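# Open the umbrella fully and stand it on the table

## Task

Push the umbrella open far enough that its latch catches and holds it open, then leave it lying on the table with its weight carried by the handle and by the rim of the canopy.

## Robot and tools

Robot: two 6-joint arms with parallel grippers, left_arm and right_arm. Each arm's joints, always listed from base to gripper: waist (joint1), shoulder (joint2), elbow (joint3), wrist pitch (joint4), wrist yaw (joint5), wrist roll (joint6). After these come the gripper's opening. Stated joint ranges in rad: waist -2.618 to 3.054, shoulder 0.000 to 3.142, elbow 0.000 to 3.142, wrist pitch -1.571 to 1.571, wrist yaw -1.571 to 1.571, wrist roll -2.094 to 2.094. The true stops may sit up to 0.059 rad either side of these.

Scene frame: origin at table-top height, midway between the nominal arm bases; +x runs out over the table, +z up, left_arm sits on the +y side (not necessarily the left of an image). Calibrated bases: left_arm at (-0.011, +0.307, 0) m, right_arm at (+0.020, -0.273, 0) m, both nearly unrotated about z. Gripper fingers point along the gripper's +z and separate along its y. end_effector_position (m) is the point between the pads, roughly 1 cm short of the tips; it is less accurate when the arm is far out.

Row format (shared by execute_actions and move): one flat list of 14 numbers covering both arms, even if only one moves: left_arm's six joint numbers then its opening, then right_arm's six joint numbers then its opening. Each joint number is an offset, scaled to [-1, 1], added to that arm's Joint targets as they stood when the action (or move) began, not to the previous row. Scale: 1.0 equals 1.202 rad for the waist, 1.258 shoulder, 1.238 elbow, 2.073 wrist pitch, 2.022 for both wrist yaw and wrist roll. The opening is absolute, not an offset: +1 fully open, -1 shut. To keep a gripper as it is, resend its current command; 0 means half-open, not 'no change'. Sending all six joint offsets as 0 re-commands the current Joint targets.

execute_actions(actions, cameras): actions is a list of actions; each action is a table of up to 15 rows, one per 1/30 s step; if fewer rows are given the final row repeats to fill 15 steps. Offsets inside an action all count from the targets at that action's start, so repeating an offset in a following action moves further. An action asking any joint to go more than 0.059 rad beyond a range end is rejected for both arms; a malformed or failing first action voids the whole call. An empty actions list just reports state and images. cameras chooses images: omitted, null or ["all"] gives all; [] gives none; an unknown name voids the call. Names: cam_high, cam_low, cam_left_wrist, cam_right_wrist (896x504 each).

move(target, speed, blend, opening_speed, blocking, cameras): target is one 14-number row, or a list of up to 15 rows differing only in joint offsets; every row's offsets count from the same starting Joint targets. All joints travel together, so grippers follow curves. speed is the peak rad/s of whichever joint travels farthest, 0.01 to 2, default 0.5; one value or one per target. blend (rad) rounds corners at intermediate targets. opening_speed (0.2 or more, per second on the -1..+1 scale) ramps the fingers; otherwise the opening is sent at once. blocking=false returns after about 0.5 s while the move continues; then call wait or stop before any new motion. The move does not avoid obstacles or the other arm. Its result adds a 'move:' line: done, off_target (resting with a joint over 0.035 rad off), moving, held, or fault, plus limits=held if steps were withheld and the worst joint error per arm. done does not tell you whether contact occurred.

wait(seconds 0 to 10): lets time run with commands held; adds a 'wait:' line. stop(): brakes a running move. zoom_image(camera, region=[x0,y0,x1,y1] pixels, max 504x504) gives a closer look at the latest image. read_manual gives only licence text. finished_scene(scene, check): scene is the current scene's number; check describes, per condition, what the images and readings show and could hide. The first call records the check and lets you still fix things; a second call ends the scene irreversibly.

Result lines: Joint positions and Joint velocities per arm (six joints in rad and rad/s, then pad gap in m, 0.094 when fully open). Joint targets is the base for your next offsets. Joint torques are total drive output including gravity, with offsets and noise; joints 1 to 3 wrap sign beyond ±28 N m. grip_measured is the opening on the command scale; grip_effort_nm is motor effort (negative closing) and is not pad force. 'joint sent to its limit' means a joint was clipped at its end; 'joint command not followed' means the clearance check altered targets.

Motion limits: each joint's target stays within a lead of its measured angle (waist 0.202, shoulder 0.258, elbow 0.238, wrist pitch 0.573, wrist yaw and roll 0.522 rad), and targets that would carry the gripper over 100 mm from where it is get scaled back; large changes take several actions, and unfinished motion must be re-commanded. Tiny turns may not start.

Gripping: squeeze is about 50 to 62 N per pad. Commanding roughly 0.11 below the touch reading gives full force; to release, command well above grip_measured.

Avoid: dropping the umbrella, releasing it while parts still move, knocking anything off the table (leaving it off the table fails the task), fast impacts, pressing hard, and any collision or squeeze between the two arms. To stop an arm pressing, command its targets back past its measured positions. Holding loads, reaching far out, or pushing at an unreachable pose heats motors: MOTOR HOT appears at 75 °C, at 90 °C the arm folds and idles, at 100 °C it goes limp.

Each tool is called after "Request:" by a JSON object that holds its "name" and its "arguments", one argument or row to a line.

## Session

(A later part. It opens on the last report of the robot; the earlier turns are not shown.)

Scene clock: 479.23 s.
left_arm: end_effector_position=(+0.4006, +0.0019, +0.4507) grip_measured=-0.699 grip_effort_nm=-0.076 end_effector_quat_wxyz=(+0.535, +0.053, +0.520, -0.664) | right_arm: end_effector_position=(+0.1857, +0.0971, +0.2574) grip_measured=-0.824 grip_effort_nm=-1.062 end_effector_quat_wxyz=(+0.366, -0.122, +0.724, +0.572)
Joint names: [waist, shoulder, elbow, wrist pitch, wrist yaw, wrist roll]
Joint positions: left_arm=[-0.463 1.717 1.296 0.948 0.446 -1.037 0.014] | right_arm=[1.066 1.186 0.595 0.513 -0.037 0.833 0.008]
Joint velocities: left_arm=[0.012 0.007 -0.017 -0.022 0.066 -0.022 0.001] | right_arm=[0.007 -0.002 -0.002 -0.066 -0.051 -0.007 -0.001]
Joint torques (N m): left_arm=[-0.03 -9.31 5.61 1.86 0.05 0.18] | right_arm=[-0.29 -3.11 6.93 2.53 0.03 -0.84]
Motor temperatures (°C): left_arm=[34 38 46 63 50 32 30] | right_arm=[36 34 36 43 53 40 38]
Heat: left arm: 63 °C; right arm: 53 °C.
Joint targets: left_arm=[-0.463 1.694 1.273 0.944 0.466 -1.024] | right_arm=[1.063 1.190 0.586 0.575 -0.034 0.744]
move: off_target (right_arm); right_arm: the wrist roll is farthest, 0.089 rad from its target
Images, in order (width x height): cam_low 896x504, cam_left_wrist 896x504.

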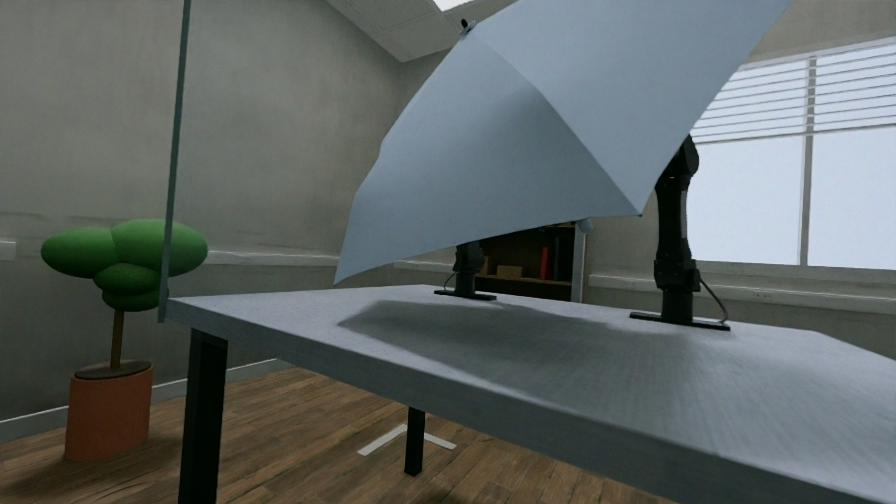

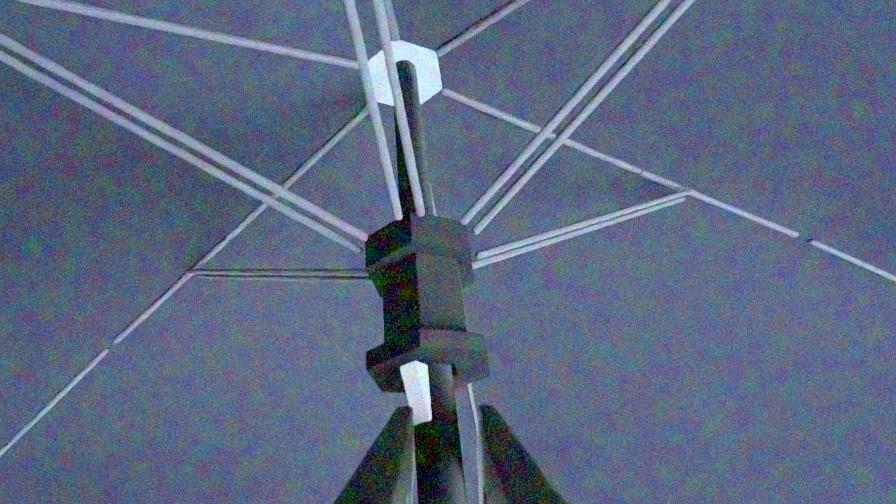

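Request:
{"name": "move", "arguments": {
  "target": [0.0890, -0.1343, -0.2649, 0.0931, 0.0391, -0.0326, -0.4, 0, 0, 0, 0, 0, 0, -1],
  "speed": 0.25
}}

Scene clock: 500.23 s.
left_arm: end_effector_position=(+0.3639, +0.0549, +0.4131) grip_measured=-0.401 grip_effort_nm=0.061 end_effector_quat_wxyz=(+0.533, +0.057, +0.524, -0.662) | right_arm: end_effector_position=(+0.1858, +0.0971, +0.2574) grip_measured=-0.828 grip_effort_nm=-1.062 end_effector_quat_wxyz=(+0.374, -0.132, +0.722, +0.567)
Joint names: [waist, shoulder, elbow, wrist pitch, wrist yaw, wrist roll]
Joint positions: left_arm=[-0.363 1.549 0.963 1.131 0.541 -1.089 0.028] | right_arm=[1.065 1.186 0.595 0.513 -0.037 0.804 0.008]
Joint velocities: left_arm=[-0.002 0.007 0.007 -0.022 -0.007 -0.007 -0.001] | right_arm=[-0.007 -0.027 0.007 0.037 0.022 -0.037 -0.001]
Joint torques (N m): left_arm=[0.62 -7.72 5.65 1.93 -0.13 0.01] | right_arm=[-0.23 -3.07 6.89 2.54 0.03 -0.57]
Motor temperatures (°C): left_arm=[34 38 44 59 47 32 30] | right_arm=[36 34 36 47 50 39 38]
Heat: left arm: 59 °C; right arm: 50 °C.
Joint targets: left_arm=[-0.356 1.525 0.945 1.137 0.546 -1.090] | right_arm=[1.063 1.190 0.586 0.575 -0.034 0.744]
move: off_target (right_arm); right_arm: the wrist pitch is farthest, 0.062 rad from its target

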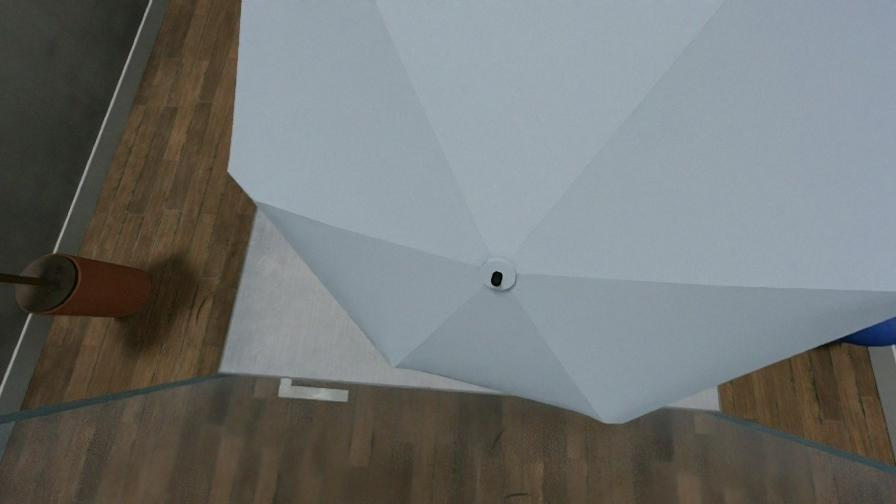

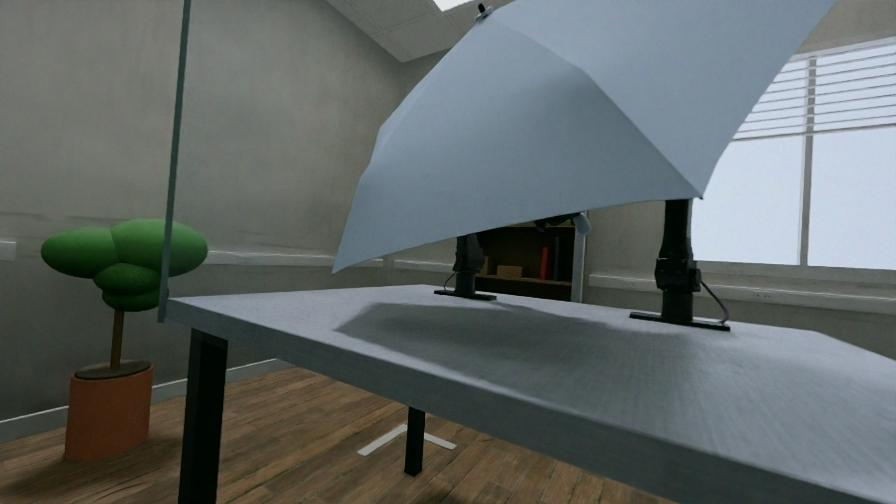

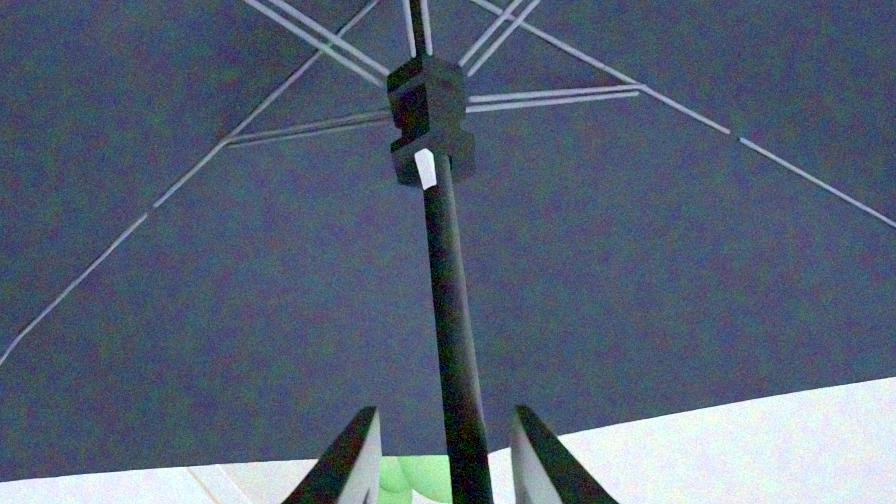

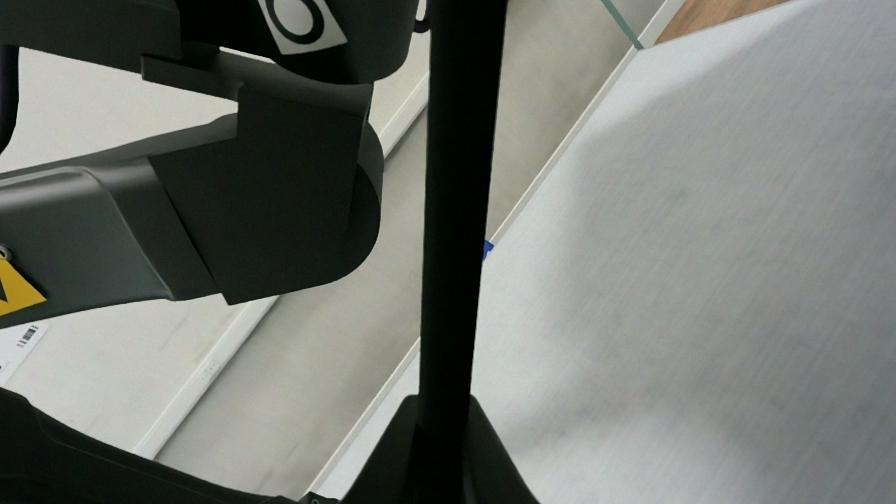

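Request:
{"name": "zoom_image", "arguments": {
  "camera": "cam_low",
  "region": [440, 150, 740, 330]
}}

Request:
{"name": "zoom_image", "arguments": {
  "camera": "cam_left_wrist",
  "region": [200, 0, 700, 504]
}}

Scaled by 1.680 from the camera's 896x504 image, which has a finer 1280x720 frame.

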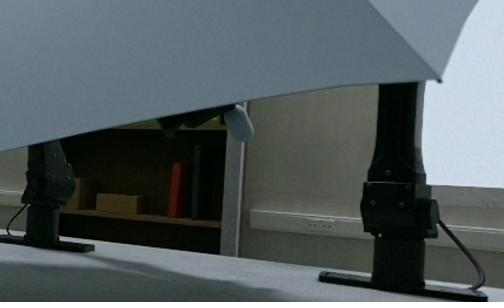

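Scaled by 1.000.

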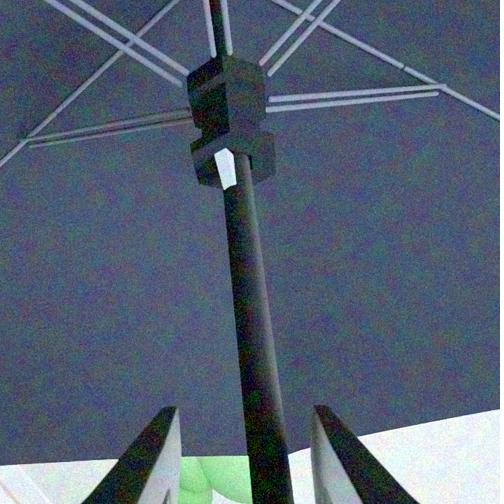

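Request:
{"name": "move", "arguments": {
  "target": [
    [0.1240, -0.1041, -0.2254, 0.0984, 0.0574, -0.0495, -0.4, 0, 0, 0, 0, 0, 0, -1],
    [0.6290, -0.1391, -0.4725, 0.0642, -0.1068, 0.2423, -0.4, 0, 0, 0, 0, 0, 0, -1],
    [0.995, -0.1789, -0.7229, 0.0304, -0.27, 0.5391, -0.4, 0, 0, 0, 0, 0, 0, -1]
  ],
  "speed": [0.3, 0.8, 0.8],
  "blend": 0.1
}}

Scene clock: 596.93 s.
left_arm: end_effector_position=(+0.2206, +0.5489, +0.1510) grip_measured=-0.401 grip_effort_nm=0.061 end_effector_quat_wxyz=(+0.640, -0.284, +0.662, +0.269) | right_arm: end_effector_position=(+0.1858, +0.0971, +0.2574) grip_measured=-0.828 grip_effort_nm=-1.057 end_effector_quat_wxyz=(+0.374, -0.132, +0.722, +0.567)
Joint names: [waist, shoulder, elbow, wrist pitch, wrist yaw, wrist roll]
Joint positions: left_arm=[0.834 1.314 0.063 1.214 0.005 -0.007 0.028] | right_arm=[1.065 1.186 0.595 0.513 -0.037 0.804 0.008]
Joint velocities: left_arm=[-0.007 -0.007 -0.017 -0.007 -0.022 0.007 -0.001] | right_arm=[0.002 0.012 -0.002 -0.007 0.051 0.007 -0.001]
Joint torques (N m): left_arm=[0.55 -3.43 4.14 2.29 -0.07 0.11] | right_arm=[-0.24 -3.08 6.95 2.53 0.03 -0.58]
Motor temperatures (°C): left_arm=[34 37 43 55 41 31 30] | right_arm=[35 34 36 53 42 37 38]
Heat: left arm: 55 °C; right arm: 53 °C.
Joint targets: left_arm=[0.840 1.300 0.050 1.200 -0.001 -0.001] | right_arm=[1.063 1.190 0.586 0.575 -0.034 0.744]
move: off_target (right_arm); right_arm: the wrist pitch is farthest, 0.062 rad from its target

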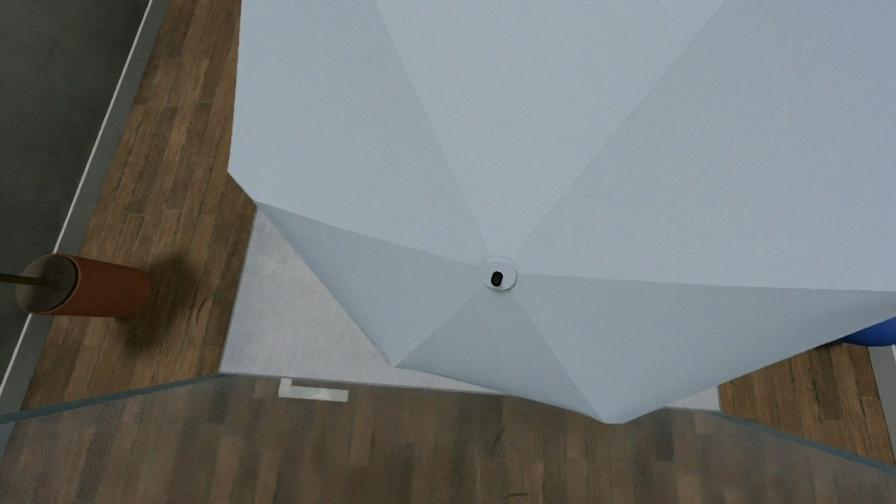

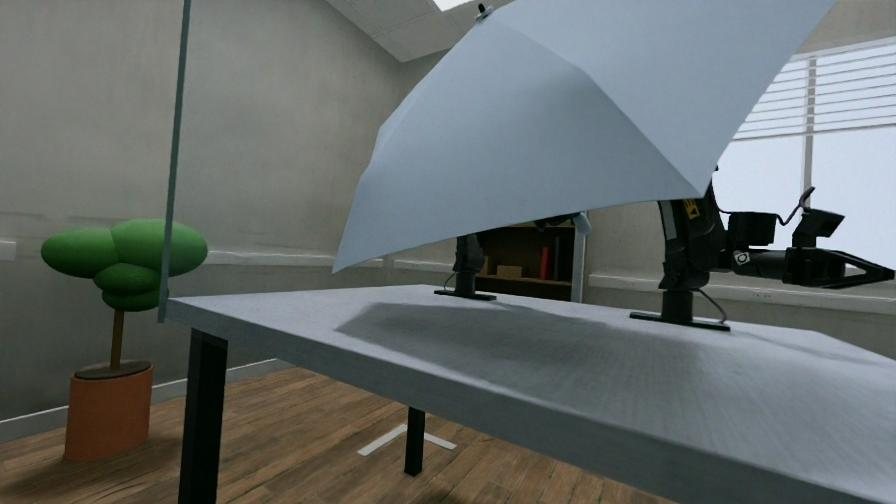

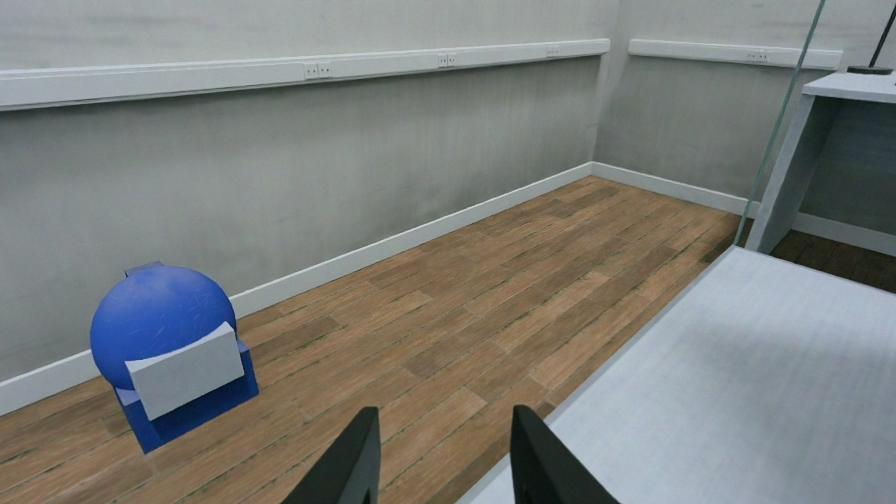

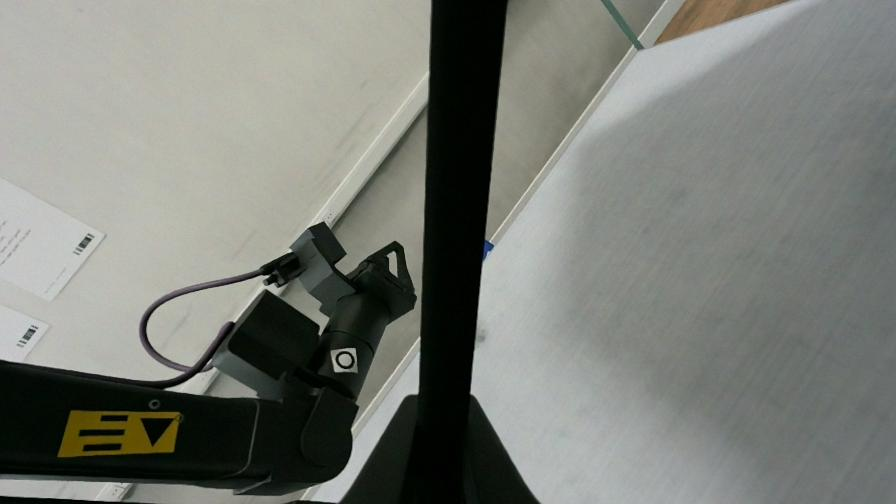

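Request:
{"name": "move", "arguments": {
  "target": [0.2995, 0, 0, 0, 0, 0, -0.4, 0.2013, 0.0326, 0.1082, -0.1756, 0.1345, -0.0302, -1],
  "speed": 0.3
}}

Scene clock: 611.53 s.
left_arm: end_effector_position=(+0.1198, +0.6152, +0.1510) grip_measured=-0.401 grip_effort_nm=0.056 end_effector_quat_wxyz=(+0.580, -0.398, +0.600, +0.380) | right_arm: end_effector_position=(+0.1343, +0.1083, +0.1924) grip_measured=-0.828 grip_effort_nm=-1.062 end_effector_quat_wxyz=(+0.347, -0.206, +0.805, +0.436)
Joint names: [waist, shoulder, elbow, wrist pitch, wrist yaw, wrist roll]
Joint positions: left_arm=[1.194 1.314 0.063 1.214 0.002 -0.006 0.028] | right_arm=[1.301 1.229 0.666 0.166 0.202 0.732 0.008]
Joint velocities: left_arm=[-0.007 -0.012 0.002 0.066 0.051 0.022 0.001] | right_arm=[0.002 -0.002 0.007 0.022 -0.051 0.051 -0.001]
Joint torques (N m): left_arm=[0.57 -3.4 4.14 2.29 -0.05 0.1] | right_arm=[0.35 -3.59 12.46 2.31 0.45 -0.45]
Motor temperatures (°C): left_arm=[34 36 43 54 40 31 30] | right_arm=[35 34 36 54 41 37 38]
Heat: left arm: 54 °C; right arm: 54 °C.
Joint targets: left_arm=[1.200 1.300 0.050 1.200 -0.001 0.000] | right_arm=[1.305 1.231 0.720 0.211 0.238 0.683]
move: off_target (right_arm); right_arm: the elbow is farthest, 0.054 rad from its target

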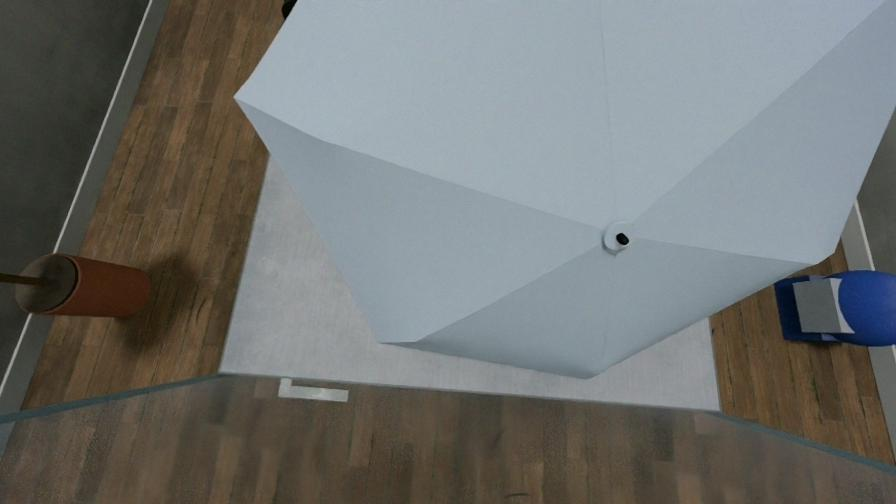

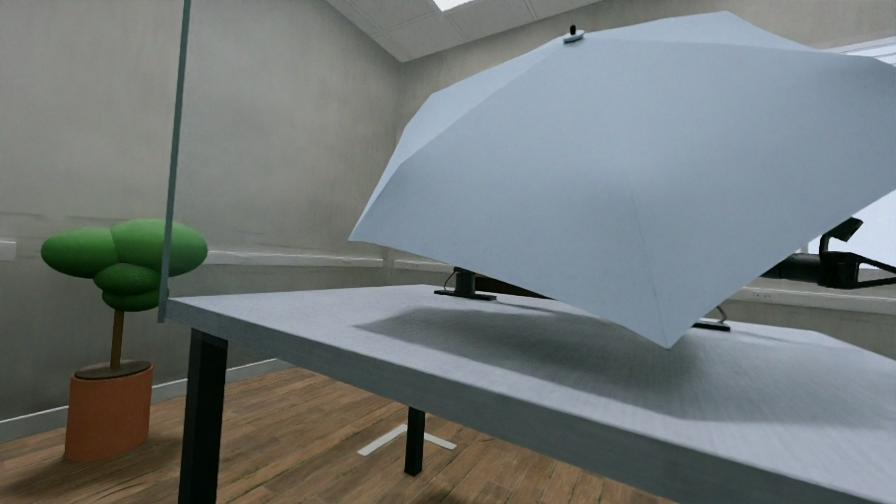

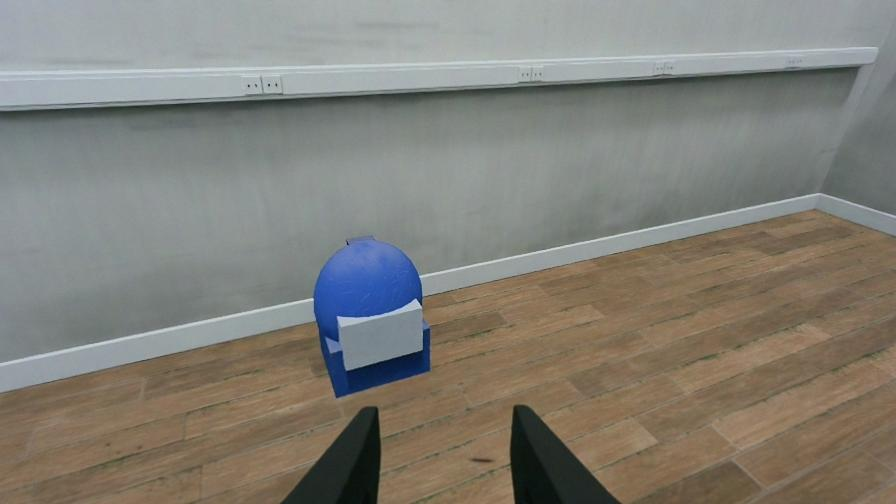

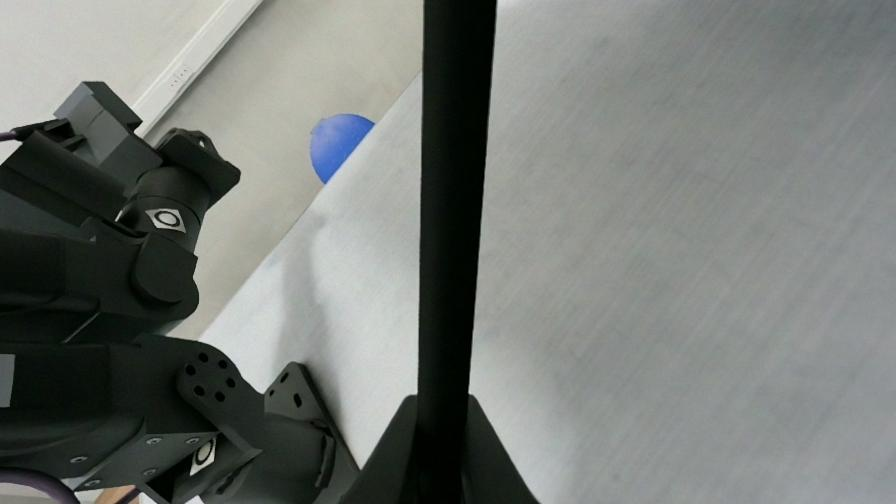

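Request:
{"name": "move", "arguments": {
  "target": [0, 0, 0, 0, 0, 0, -0.4, -0.0474, -0.0103, -0.151, 0.1582, -0.0955, -0.0242, -1],
  "speed": 0.3
}}

Scene clock: 696.70 s.
left_arm: end_effector_position=(+0.1198, +0.6152, +0.1510) grip_measured=-0.401 grip_effort_nm=0.051 end_effector_quat_wxyz=(+0.580, -0.398, +0.600, +0.380) | right_arm: end_effector_position=(+0.1269, +0.1137, +0.2026) grip_measured=-0.828 grip_effort_nm=-1.067 end_effector_quat_wxyz=(+0.350, -0.230, +0.748, +0.515)
Joint names: [waist, shoulder, elbow, wrist pitch, wrist yaw, wrist roll]
Joint positions: left_arm=[1.194 1.314 0.063 1.214 0.002 -0.006 0.028] | right_arm=[1.253 1.229 0.543 0.46 0.046 0.687 0.008]
Joint velocities: left_arm=[-0.007 -0.002 -0.017 -0.007 -0.007 0.037 0] | right_arm=[-0.027 -0.027 -0.007 -0.007 -0.007 -0.022 -0.001]
Joint torques (N m): left_arm=[0.57 -3.4 4.14 2.29 -0.05 0.11] | right_arm=[-0.55 -4.46 6.57 2.7 0.01 -0.5]
Motor temperatures (°C): left_arm=[34 35 43 52 37 31 30] | right_arm=[35 34 42 57 38 36 38]
Heat: left arm: 52 °C; right arm: 57 °C.
Joint targets: left_arm=[1.200 1.300 0.050 1.200 -0.001 0.000] | right_arm=[1.248 1.218 0.533 0.539 0.045 0.634]
move: off_target (right_arm); right_arm: the wrist pitch is farthest, 0.079 rad from its target

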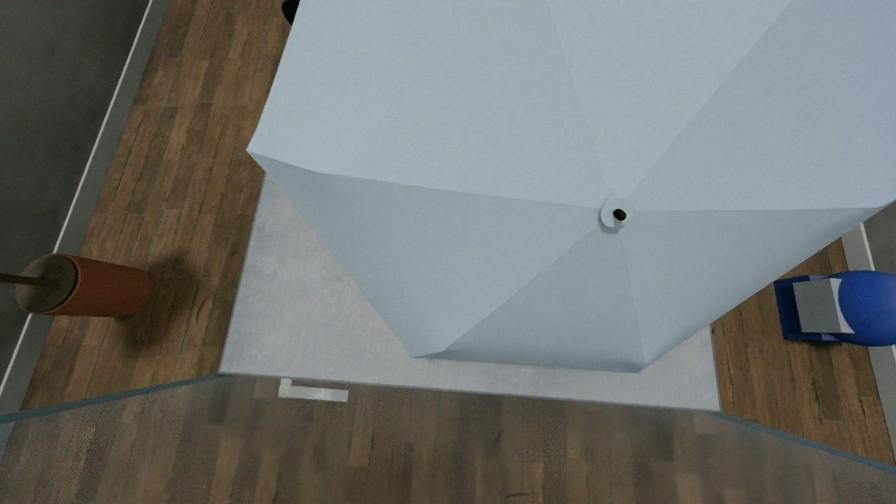

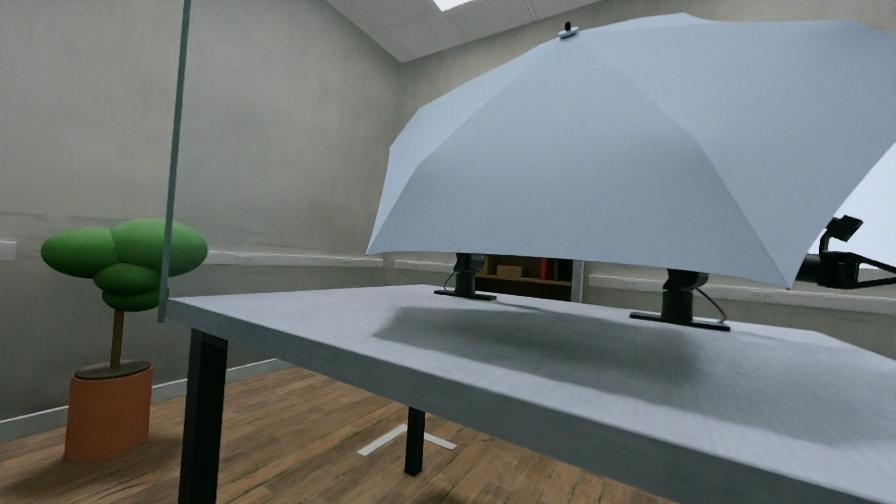

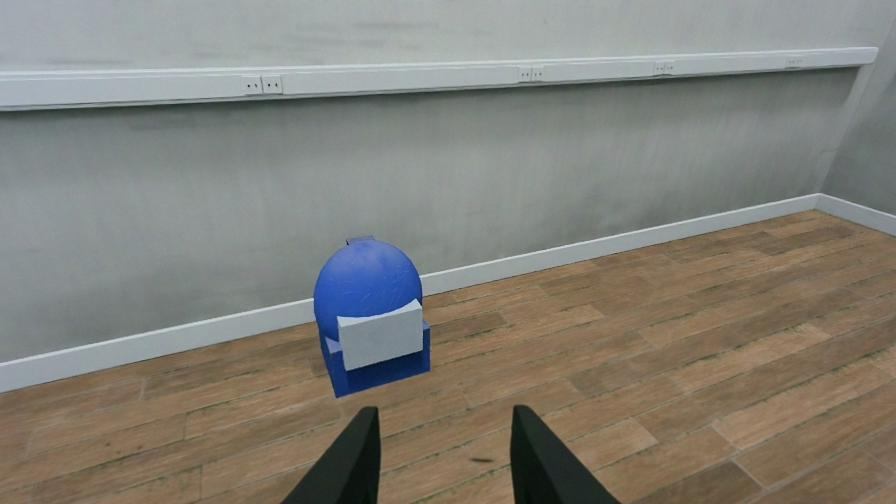

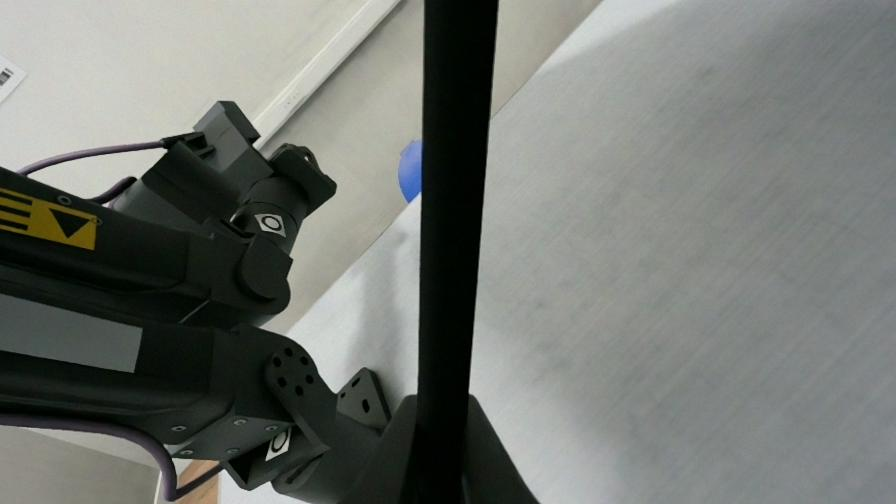

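Request:
{"name": "move", "arguments": {
  "target": [0.582, 0, 0, 0, 0, 0, -0.4, -0.0349, 0.4110, -0.1922, 0.3642, -0.0618, -0.0317, -1],
  "speed": 0.3
}}

Scene clock: 713.90 s.
left_arm: end_effector_position=(-0.1097, +0.6270, +0.1510) grip_measured=-0.401 grip_effort_nm=0.066 end_effector_quat_wxyz=(-0.415, +0.580, -0.427, -0.556) | right_arm: end_effector_position=(+0.1210, +0.1122, +0.0915) grip_measured=-0.828 grip_effort_nm=-1.062 end_effector_quat_wxyz=(+0.339, -0.274, +0.730, +0.526)
Joint names: [waist, shoulder, elbow, wrist pitch, wrist yaw, wrist roll]
Joint positions: left_arm=[1.893 1.314 0.063 1.214 0.002 -0.005 0.028] | right_arm=[1.212 1.729 0.301 1.209 -0.077 0.621 0.008]
Joint velocities: left_arm=[0.002 0.007 0.002 -0.022 -0.022 -0.007 0] | right_arm=[0.002 -0.012 0.007 0.022 0.007 -0.022 0]
Joint torques (N m): left_arm=[0.55 -3.4 4.14 2.28 -0.04 0.1] | right_arm=[-0.54 -4.64 3.92 2.75 -0.05 -0.48]
Motor temperatures (°C): left_arm=[34 35 43 52 37 31 30] | right_arm=[35 34 39 58 38 36 38]
Heat: left arm: 52 °C; right arm: 58 °C.
Joint targets: left_arm=[1.899 1.300 0.050 1.200 0.000 0.000] | right_arm=[1.206 1.735 0.295 1.294 -0.080 0.570]
move: off_target (right_arm); right_arm: the wrist pitch is farthest, 0.085 rad from its target

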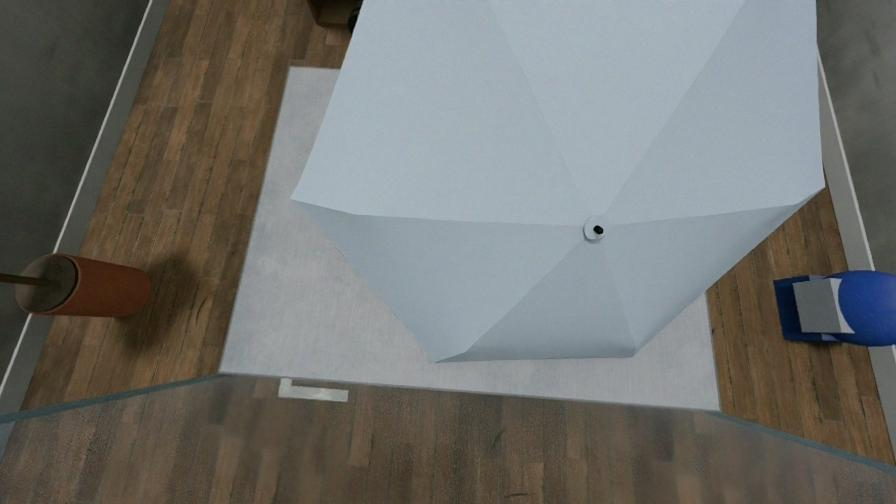

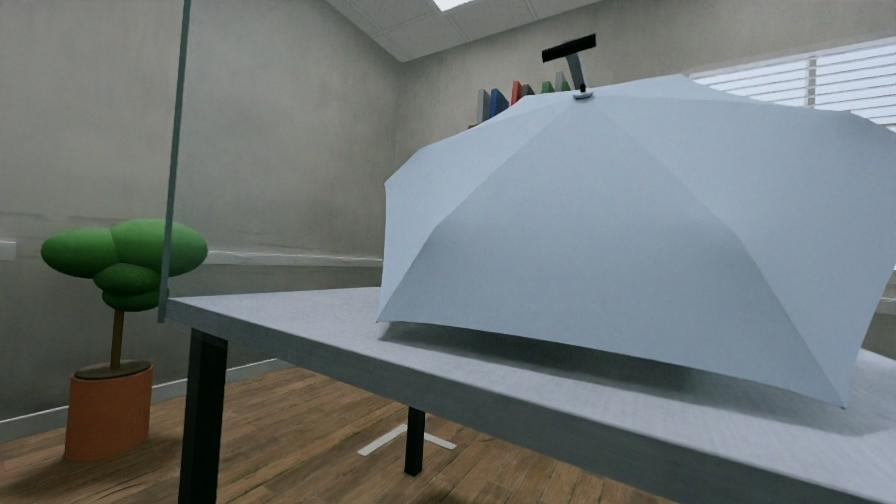

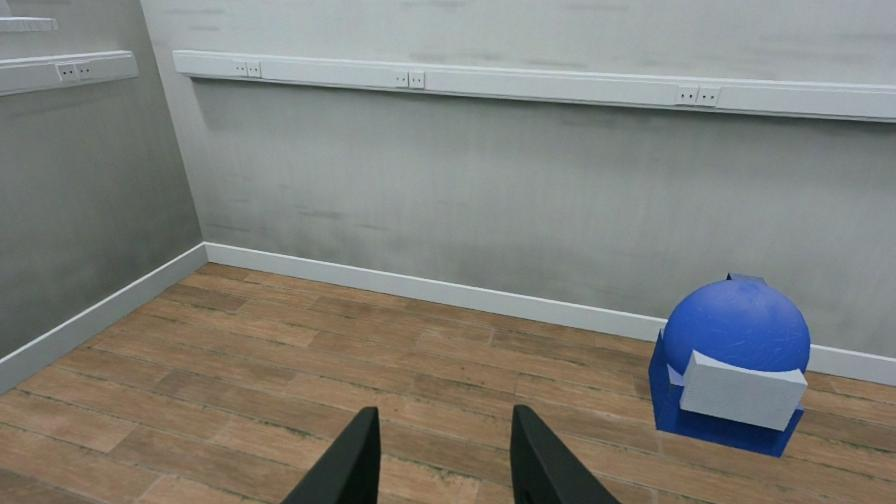

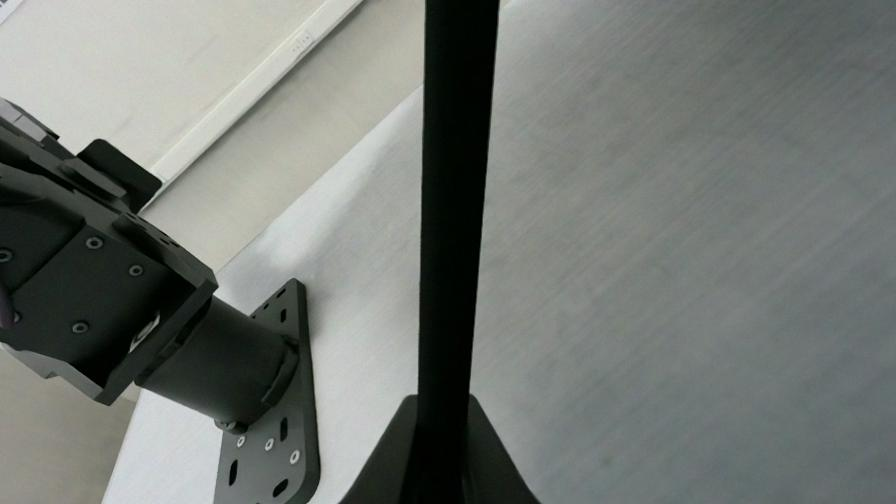

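Request:
{"name": "move", "arguments": {
  "target": [0, 0, 0, 0, 0, 0, -0.4, 0.0133, 0.1574, 0.0582, 0.0632, 0.0084, -0.004, -1],
  "speed": 0.15,
  "cameras": ["cam_high", "cam_low", "cam_right_wrist"]
}}

Scene clock: 728.80 s.
left_arm: end_effector_position=(-0.1097, +0.6270, +0.1510) grip_measured=-0.401 grip_effort_nm=0.046 end_effector_quat_wxyz=(-0.415, +0.580, -0.427, -0.556) | right_arm: end_effector_position=(+0.1230, +0.1231, +0.0637) grip_measured=-0.829 grip_effort_nm=-1.067 end_effector_quat_wxyz=(+0.340, -0.282, +0.731, +0.520)
Joint names: [waist, shoulder, elbow, wrist pitch, wrist yaw, wrist roll]
Joint positions: left_arm=[1.893 1.314 0.063 1.214 0.002 -0.005 0.028] | right_arm=[1.215 1.922 0.338 1.352 -0.077 0.605 0.008]
Joint velocities: left_arm=[-0.007 -0.007 -0.017 0.022 0.022 -0.066 0] | right_arm=[0.007 -0.017 0.002 -0.022 0.022 0.037 0]
Joint torques (N m): left_arm=[0.57 -3.4 4.14 2.29 -0.04 0.1] | right_arm=[0.69 -5.01 6.27 2.63 0.13 -0.4]
Motor temperatures (°C): left_arm=[34 35 43 52 36 31 30] | right_arm=[35 35 38 59 37 36 38]
Heat: left arm: 52 °C; right arm: 59 °C.
Joint targets: left_arm=[1.899 1.300 0.050 1.200 0.000 0.000] | right_arm=[1.222 1.933 0.367 1.425 -0.063 0.562]
move: off_target (right_arm); right_arm: the wrist pitch is farthest, 0.073 rad from its target
Images, in order (width x height): cam_high 896x504, cam_low 896x504, cam_right_wrist 896x504.

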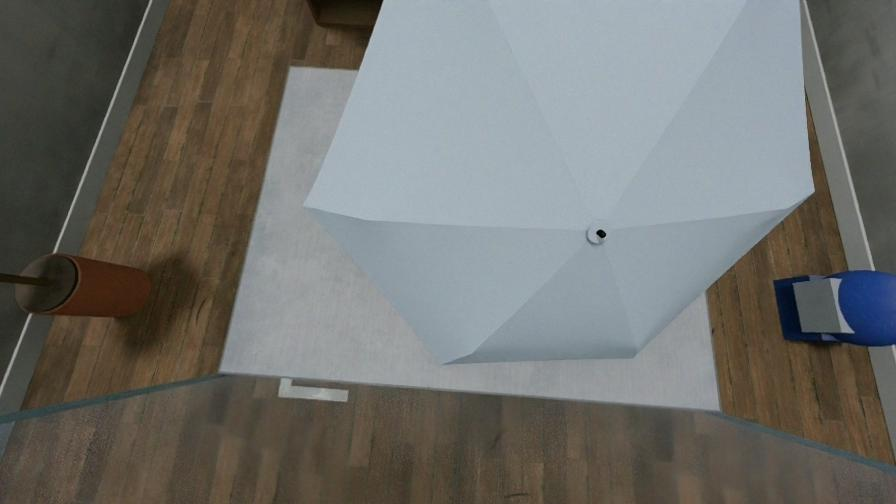

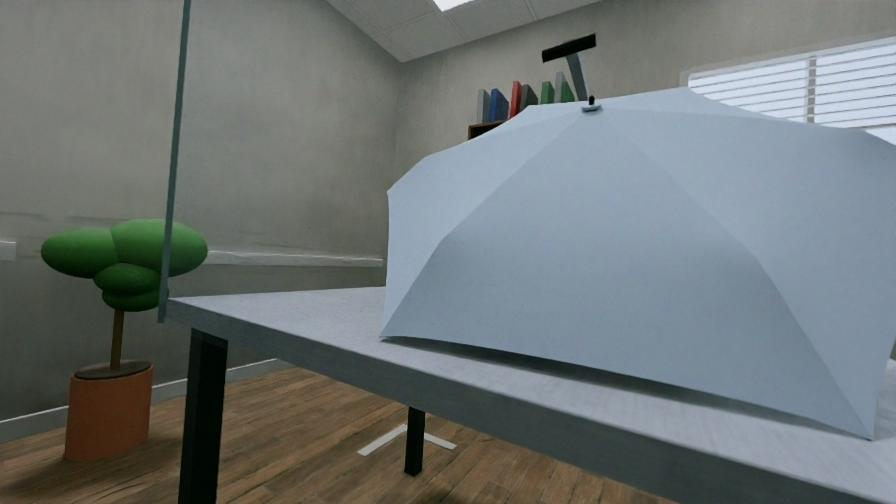

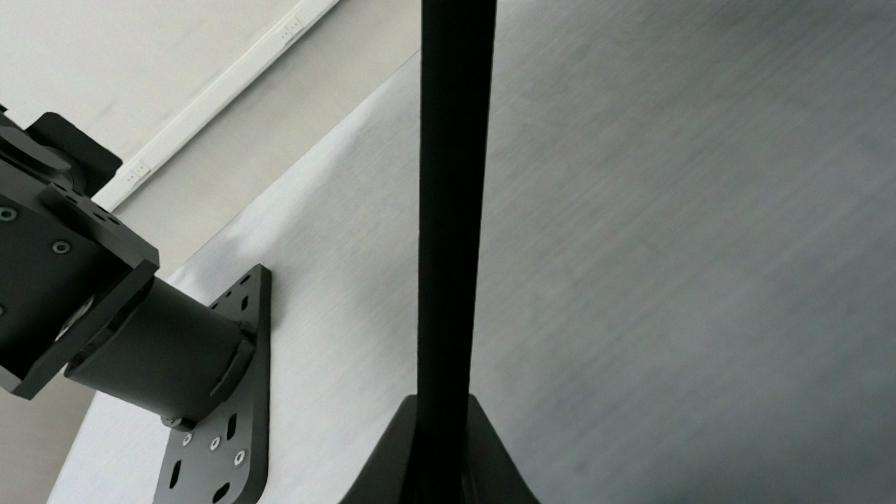

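Request:
{"name": "move", "arguments": {
  "target": [0,0,0,0,0,0,-0.4,0.003,0.042,0.015,0.017,0.003,-0.001,-1],
  "speed": 0.1,
  "cameras": ["cam_low","cam_high"]
}}

Scene clock: 742.50 s.
left_arm: end_effector_position=(-0.1097, +0.6270, +0.1510) grip_measured=-0.401 grip_effort_nm=0.056 end_effector_quat_wxyz=(-0.415, +0.580, -0.427, -0.556) | right_arm: end_effector_position=(+0.1229, +0.1299, +0.0639) grip_measured=-0.829 grip_effort_nm=-1.062 end_effector_quat_wxyz=(+0.345, -0.282, +0.723, +0.529)
Joint names: [waist, shoulder, elbow, wrist pitch, wrist yaw, wrist roll]
Joint positions: left_arm=[1.893 1.314 0.063 1.214 0.002 -0.005 0.028] | right_arm=[1.22 1.971 0.359 1.406 -0.077 0.605 0.008]
Joint velocities: left_arm=[0.012 0.002 0.012 -0.051 -0.037 -0.051 -0.001] | right_arm=[-0.002 0.007 0.007 -0.022 -0.037 0.022 0.001]
Joint torques (N m): left_arm=[0.57 -3.4 4.14 2.29 -0.04 0.1] | right_arm=[0.59 -4.98 5.85 2.48 0.22 -0.44]
Motor temperatures (°C): left_arm=[34 35 42 52 36 31 30] | right_arm=[35 35 37 61 37 36 38]
Heat: left arm: 52 °C; right arm: 61 °C.
Joint targets: left_arm=[1.899 1.300 0.050 1.200 0.000 0.000] | right_arm=[1.226 1.986 0.386 1.460 -0.057 0.560]
move: off_target (right_arm); right_arm: the wrist pitch is farthest, 0.055 rad from its target
Images, in order (width x height): cam_high 896x504, cam_low 896x504.

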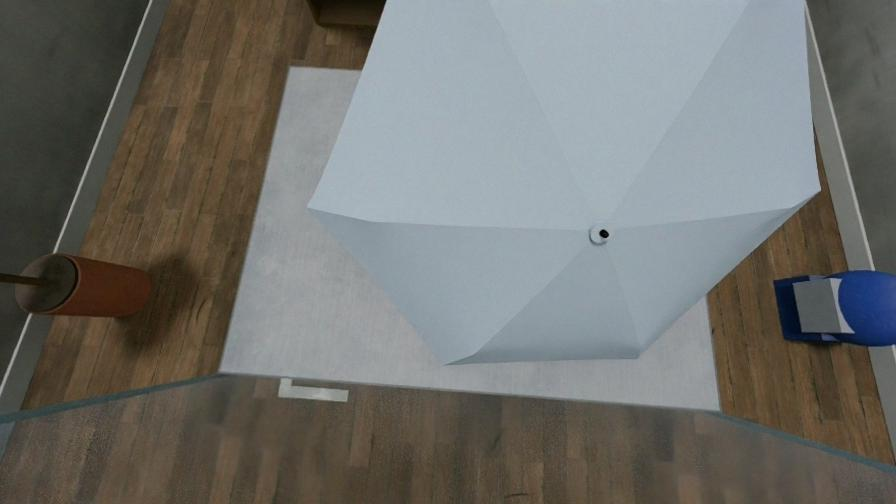

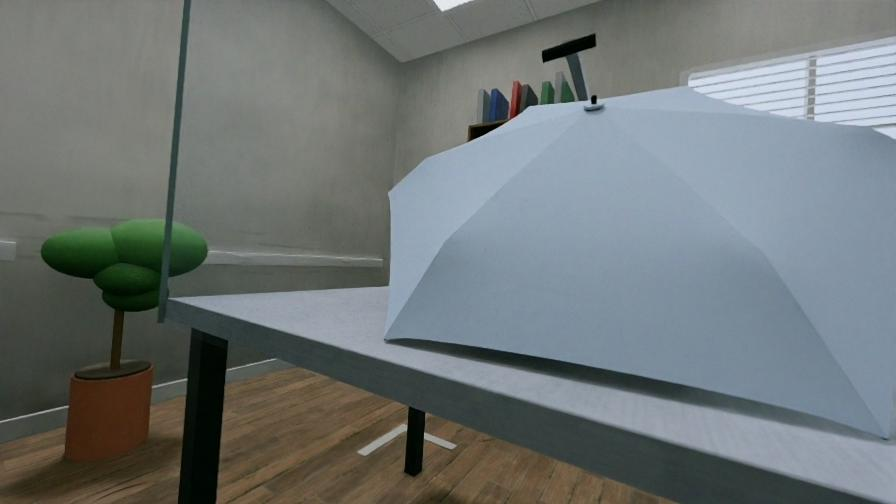

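Request:
{"name": "zoom_image", "arguments": {
  "camera": "cam_low",
  "region": [340, 280, 500, 370]
}}

Request:
{"name": "zoom_image", "arguments": {
  "camera": "cam_low",
  "region": [776, 380, 896, 460]
}}

Scaled by 3.150 from the camera's 896x504 image, which has a finer 1280x720 frame.

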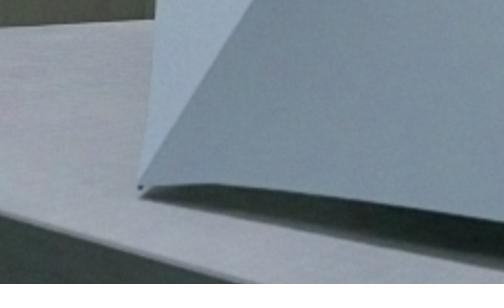

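Scaled by 4.200 from the camera's 896x504 image, which has a finer 1280x720 frame.

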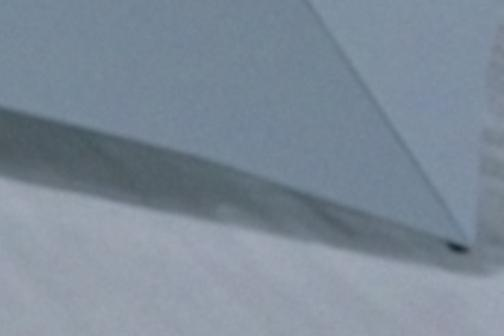

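Request:
{"name": "move", "arguments": {
  "target": [0,0,0,0,0,0,-0.4,0.006,0.030,0.025,0.004,0.0,0.0,-1],
  "speed": 0.1,
  "cameras": ["cam_low"]
}}

Request:
{"name": "zoom_image", "arguments": {
  "camera": "cam_low",
  "region": [776, 380, 896, 460]
}}

Request:
{"name": "zoom_image", "arguments": {
  "camera": "cam_low",
  "region": [340, 280, 500, 370]
}}

Scene clock: 755.07 s.
left_arm: end_effector_position=(-0.1097, +0.6270, +0.1510) grip_measured=-0.401 grip_effort_nm=0.061 end_effector_quat_wxyz=(-0.415, +0.580, -0.427, -0.556) | right_arm: end_effector_position=(+0.1225, +0.1390, +0.0641) grip_measured=-0.829 grip_effort_nm=-1.067 end_effector_quat_wxyz=(+0.347, -0.283, +0.717, +0.535)
Joint names: [waist, shoulder, elbow, wrist pitch, wrist yaw, wrist roll]
Joint positions: left_arm=[1.893 1.314 0.063 1.214 0.002 -0.005 0.028] | right_arm=[1.227 2.006 0.392 1.425 -0.077 0.605 0.008]
Joint velocities: left_arm=[-0.002 0.007 -0.012 -0.022 -0.022 -0.022 0.001] | right_arm=[0.017 -0.002 -0.002 0.037 -0.037 0.007 -0.001]
Joint torques (N m): left_arm=[0.54 -3.4 4.14 2.29 -0.05 0.1] | right_arm=[0.57 -5.09 5.71 2.36 0.21 -0.42]
Motor temperatures (°C): left_arm=[34 35 42 52 36 31 30] | right_arm=[35 35 37 58 37 36 38]
Heat: left arm: 52 °C; right arm: 58 °C.
Joint targets: left_arm=[1.899 1.300 0.050 1.200 0.000 0.000] | right_arm=[1.233 2.024 0.417 1.469 -0.057 0.560]
move: off_target (right_arm); right_arm: the wrist roll is farthest, 0.045 rad from its target
Images, in order (width x height): cam_low 896x504.

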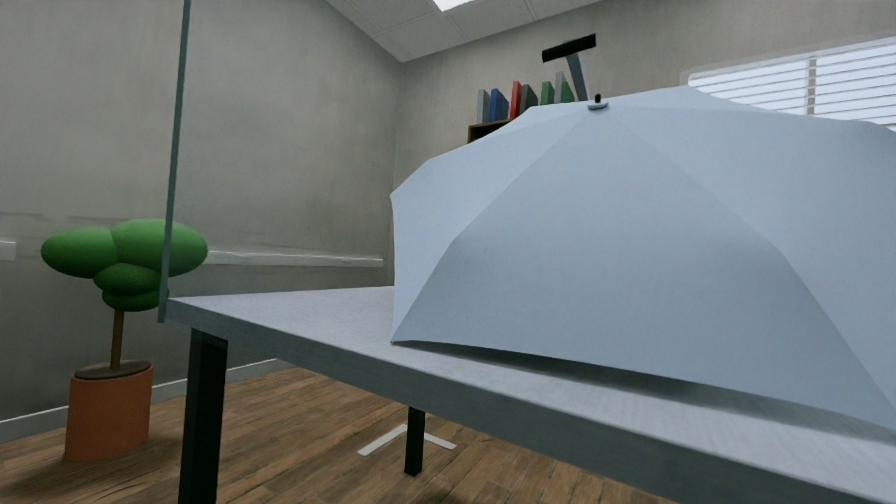

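Scaled by 4.200 from the camera's 896x504 image, which has a finer 1280x720 frame.

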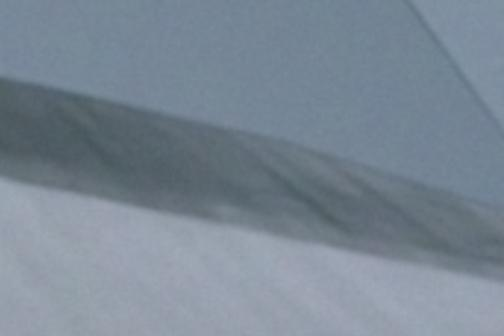

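Scaled by 3.150 from the camera's 896x504 image, which has a finer 1280x720 frame.

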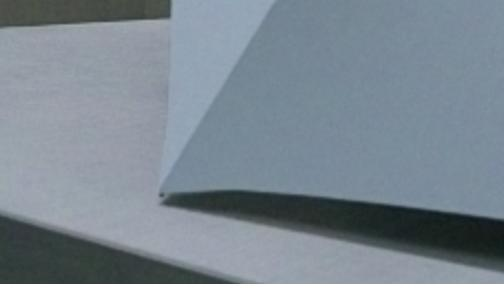

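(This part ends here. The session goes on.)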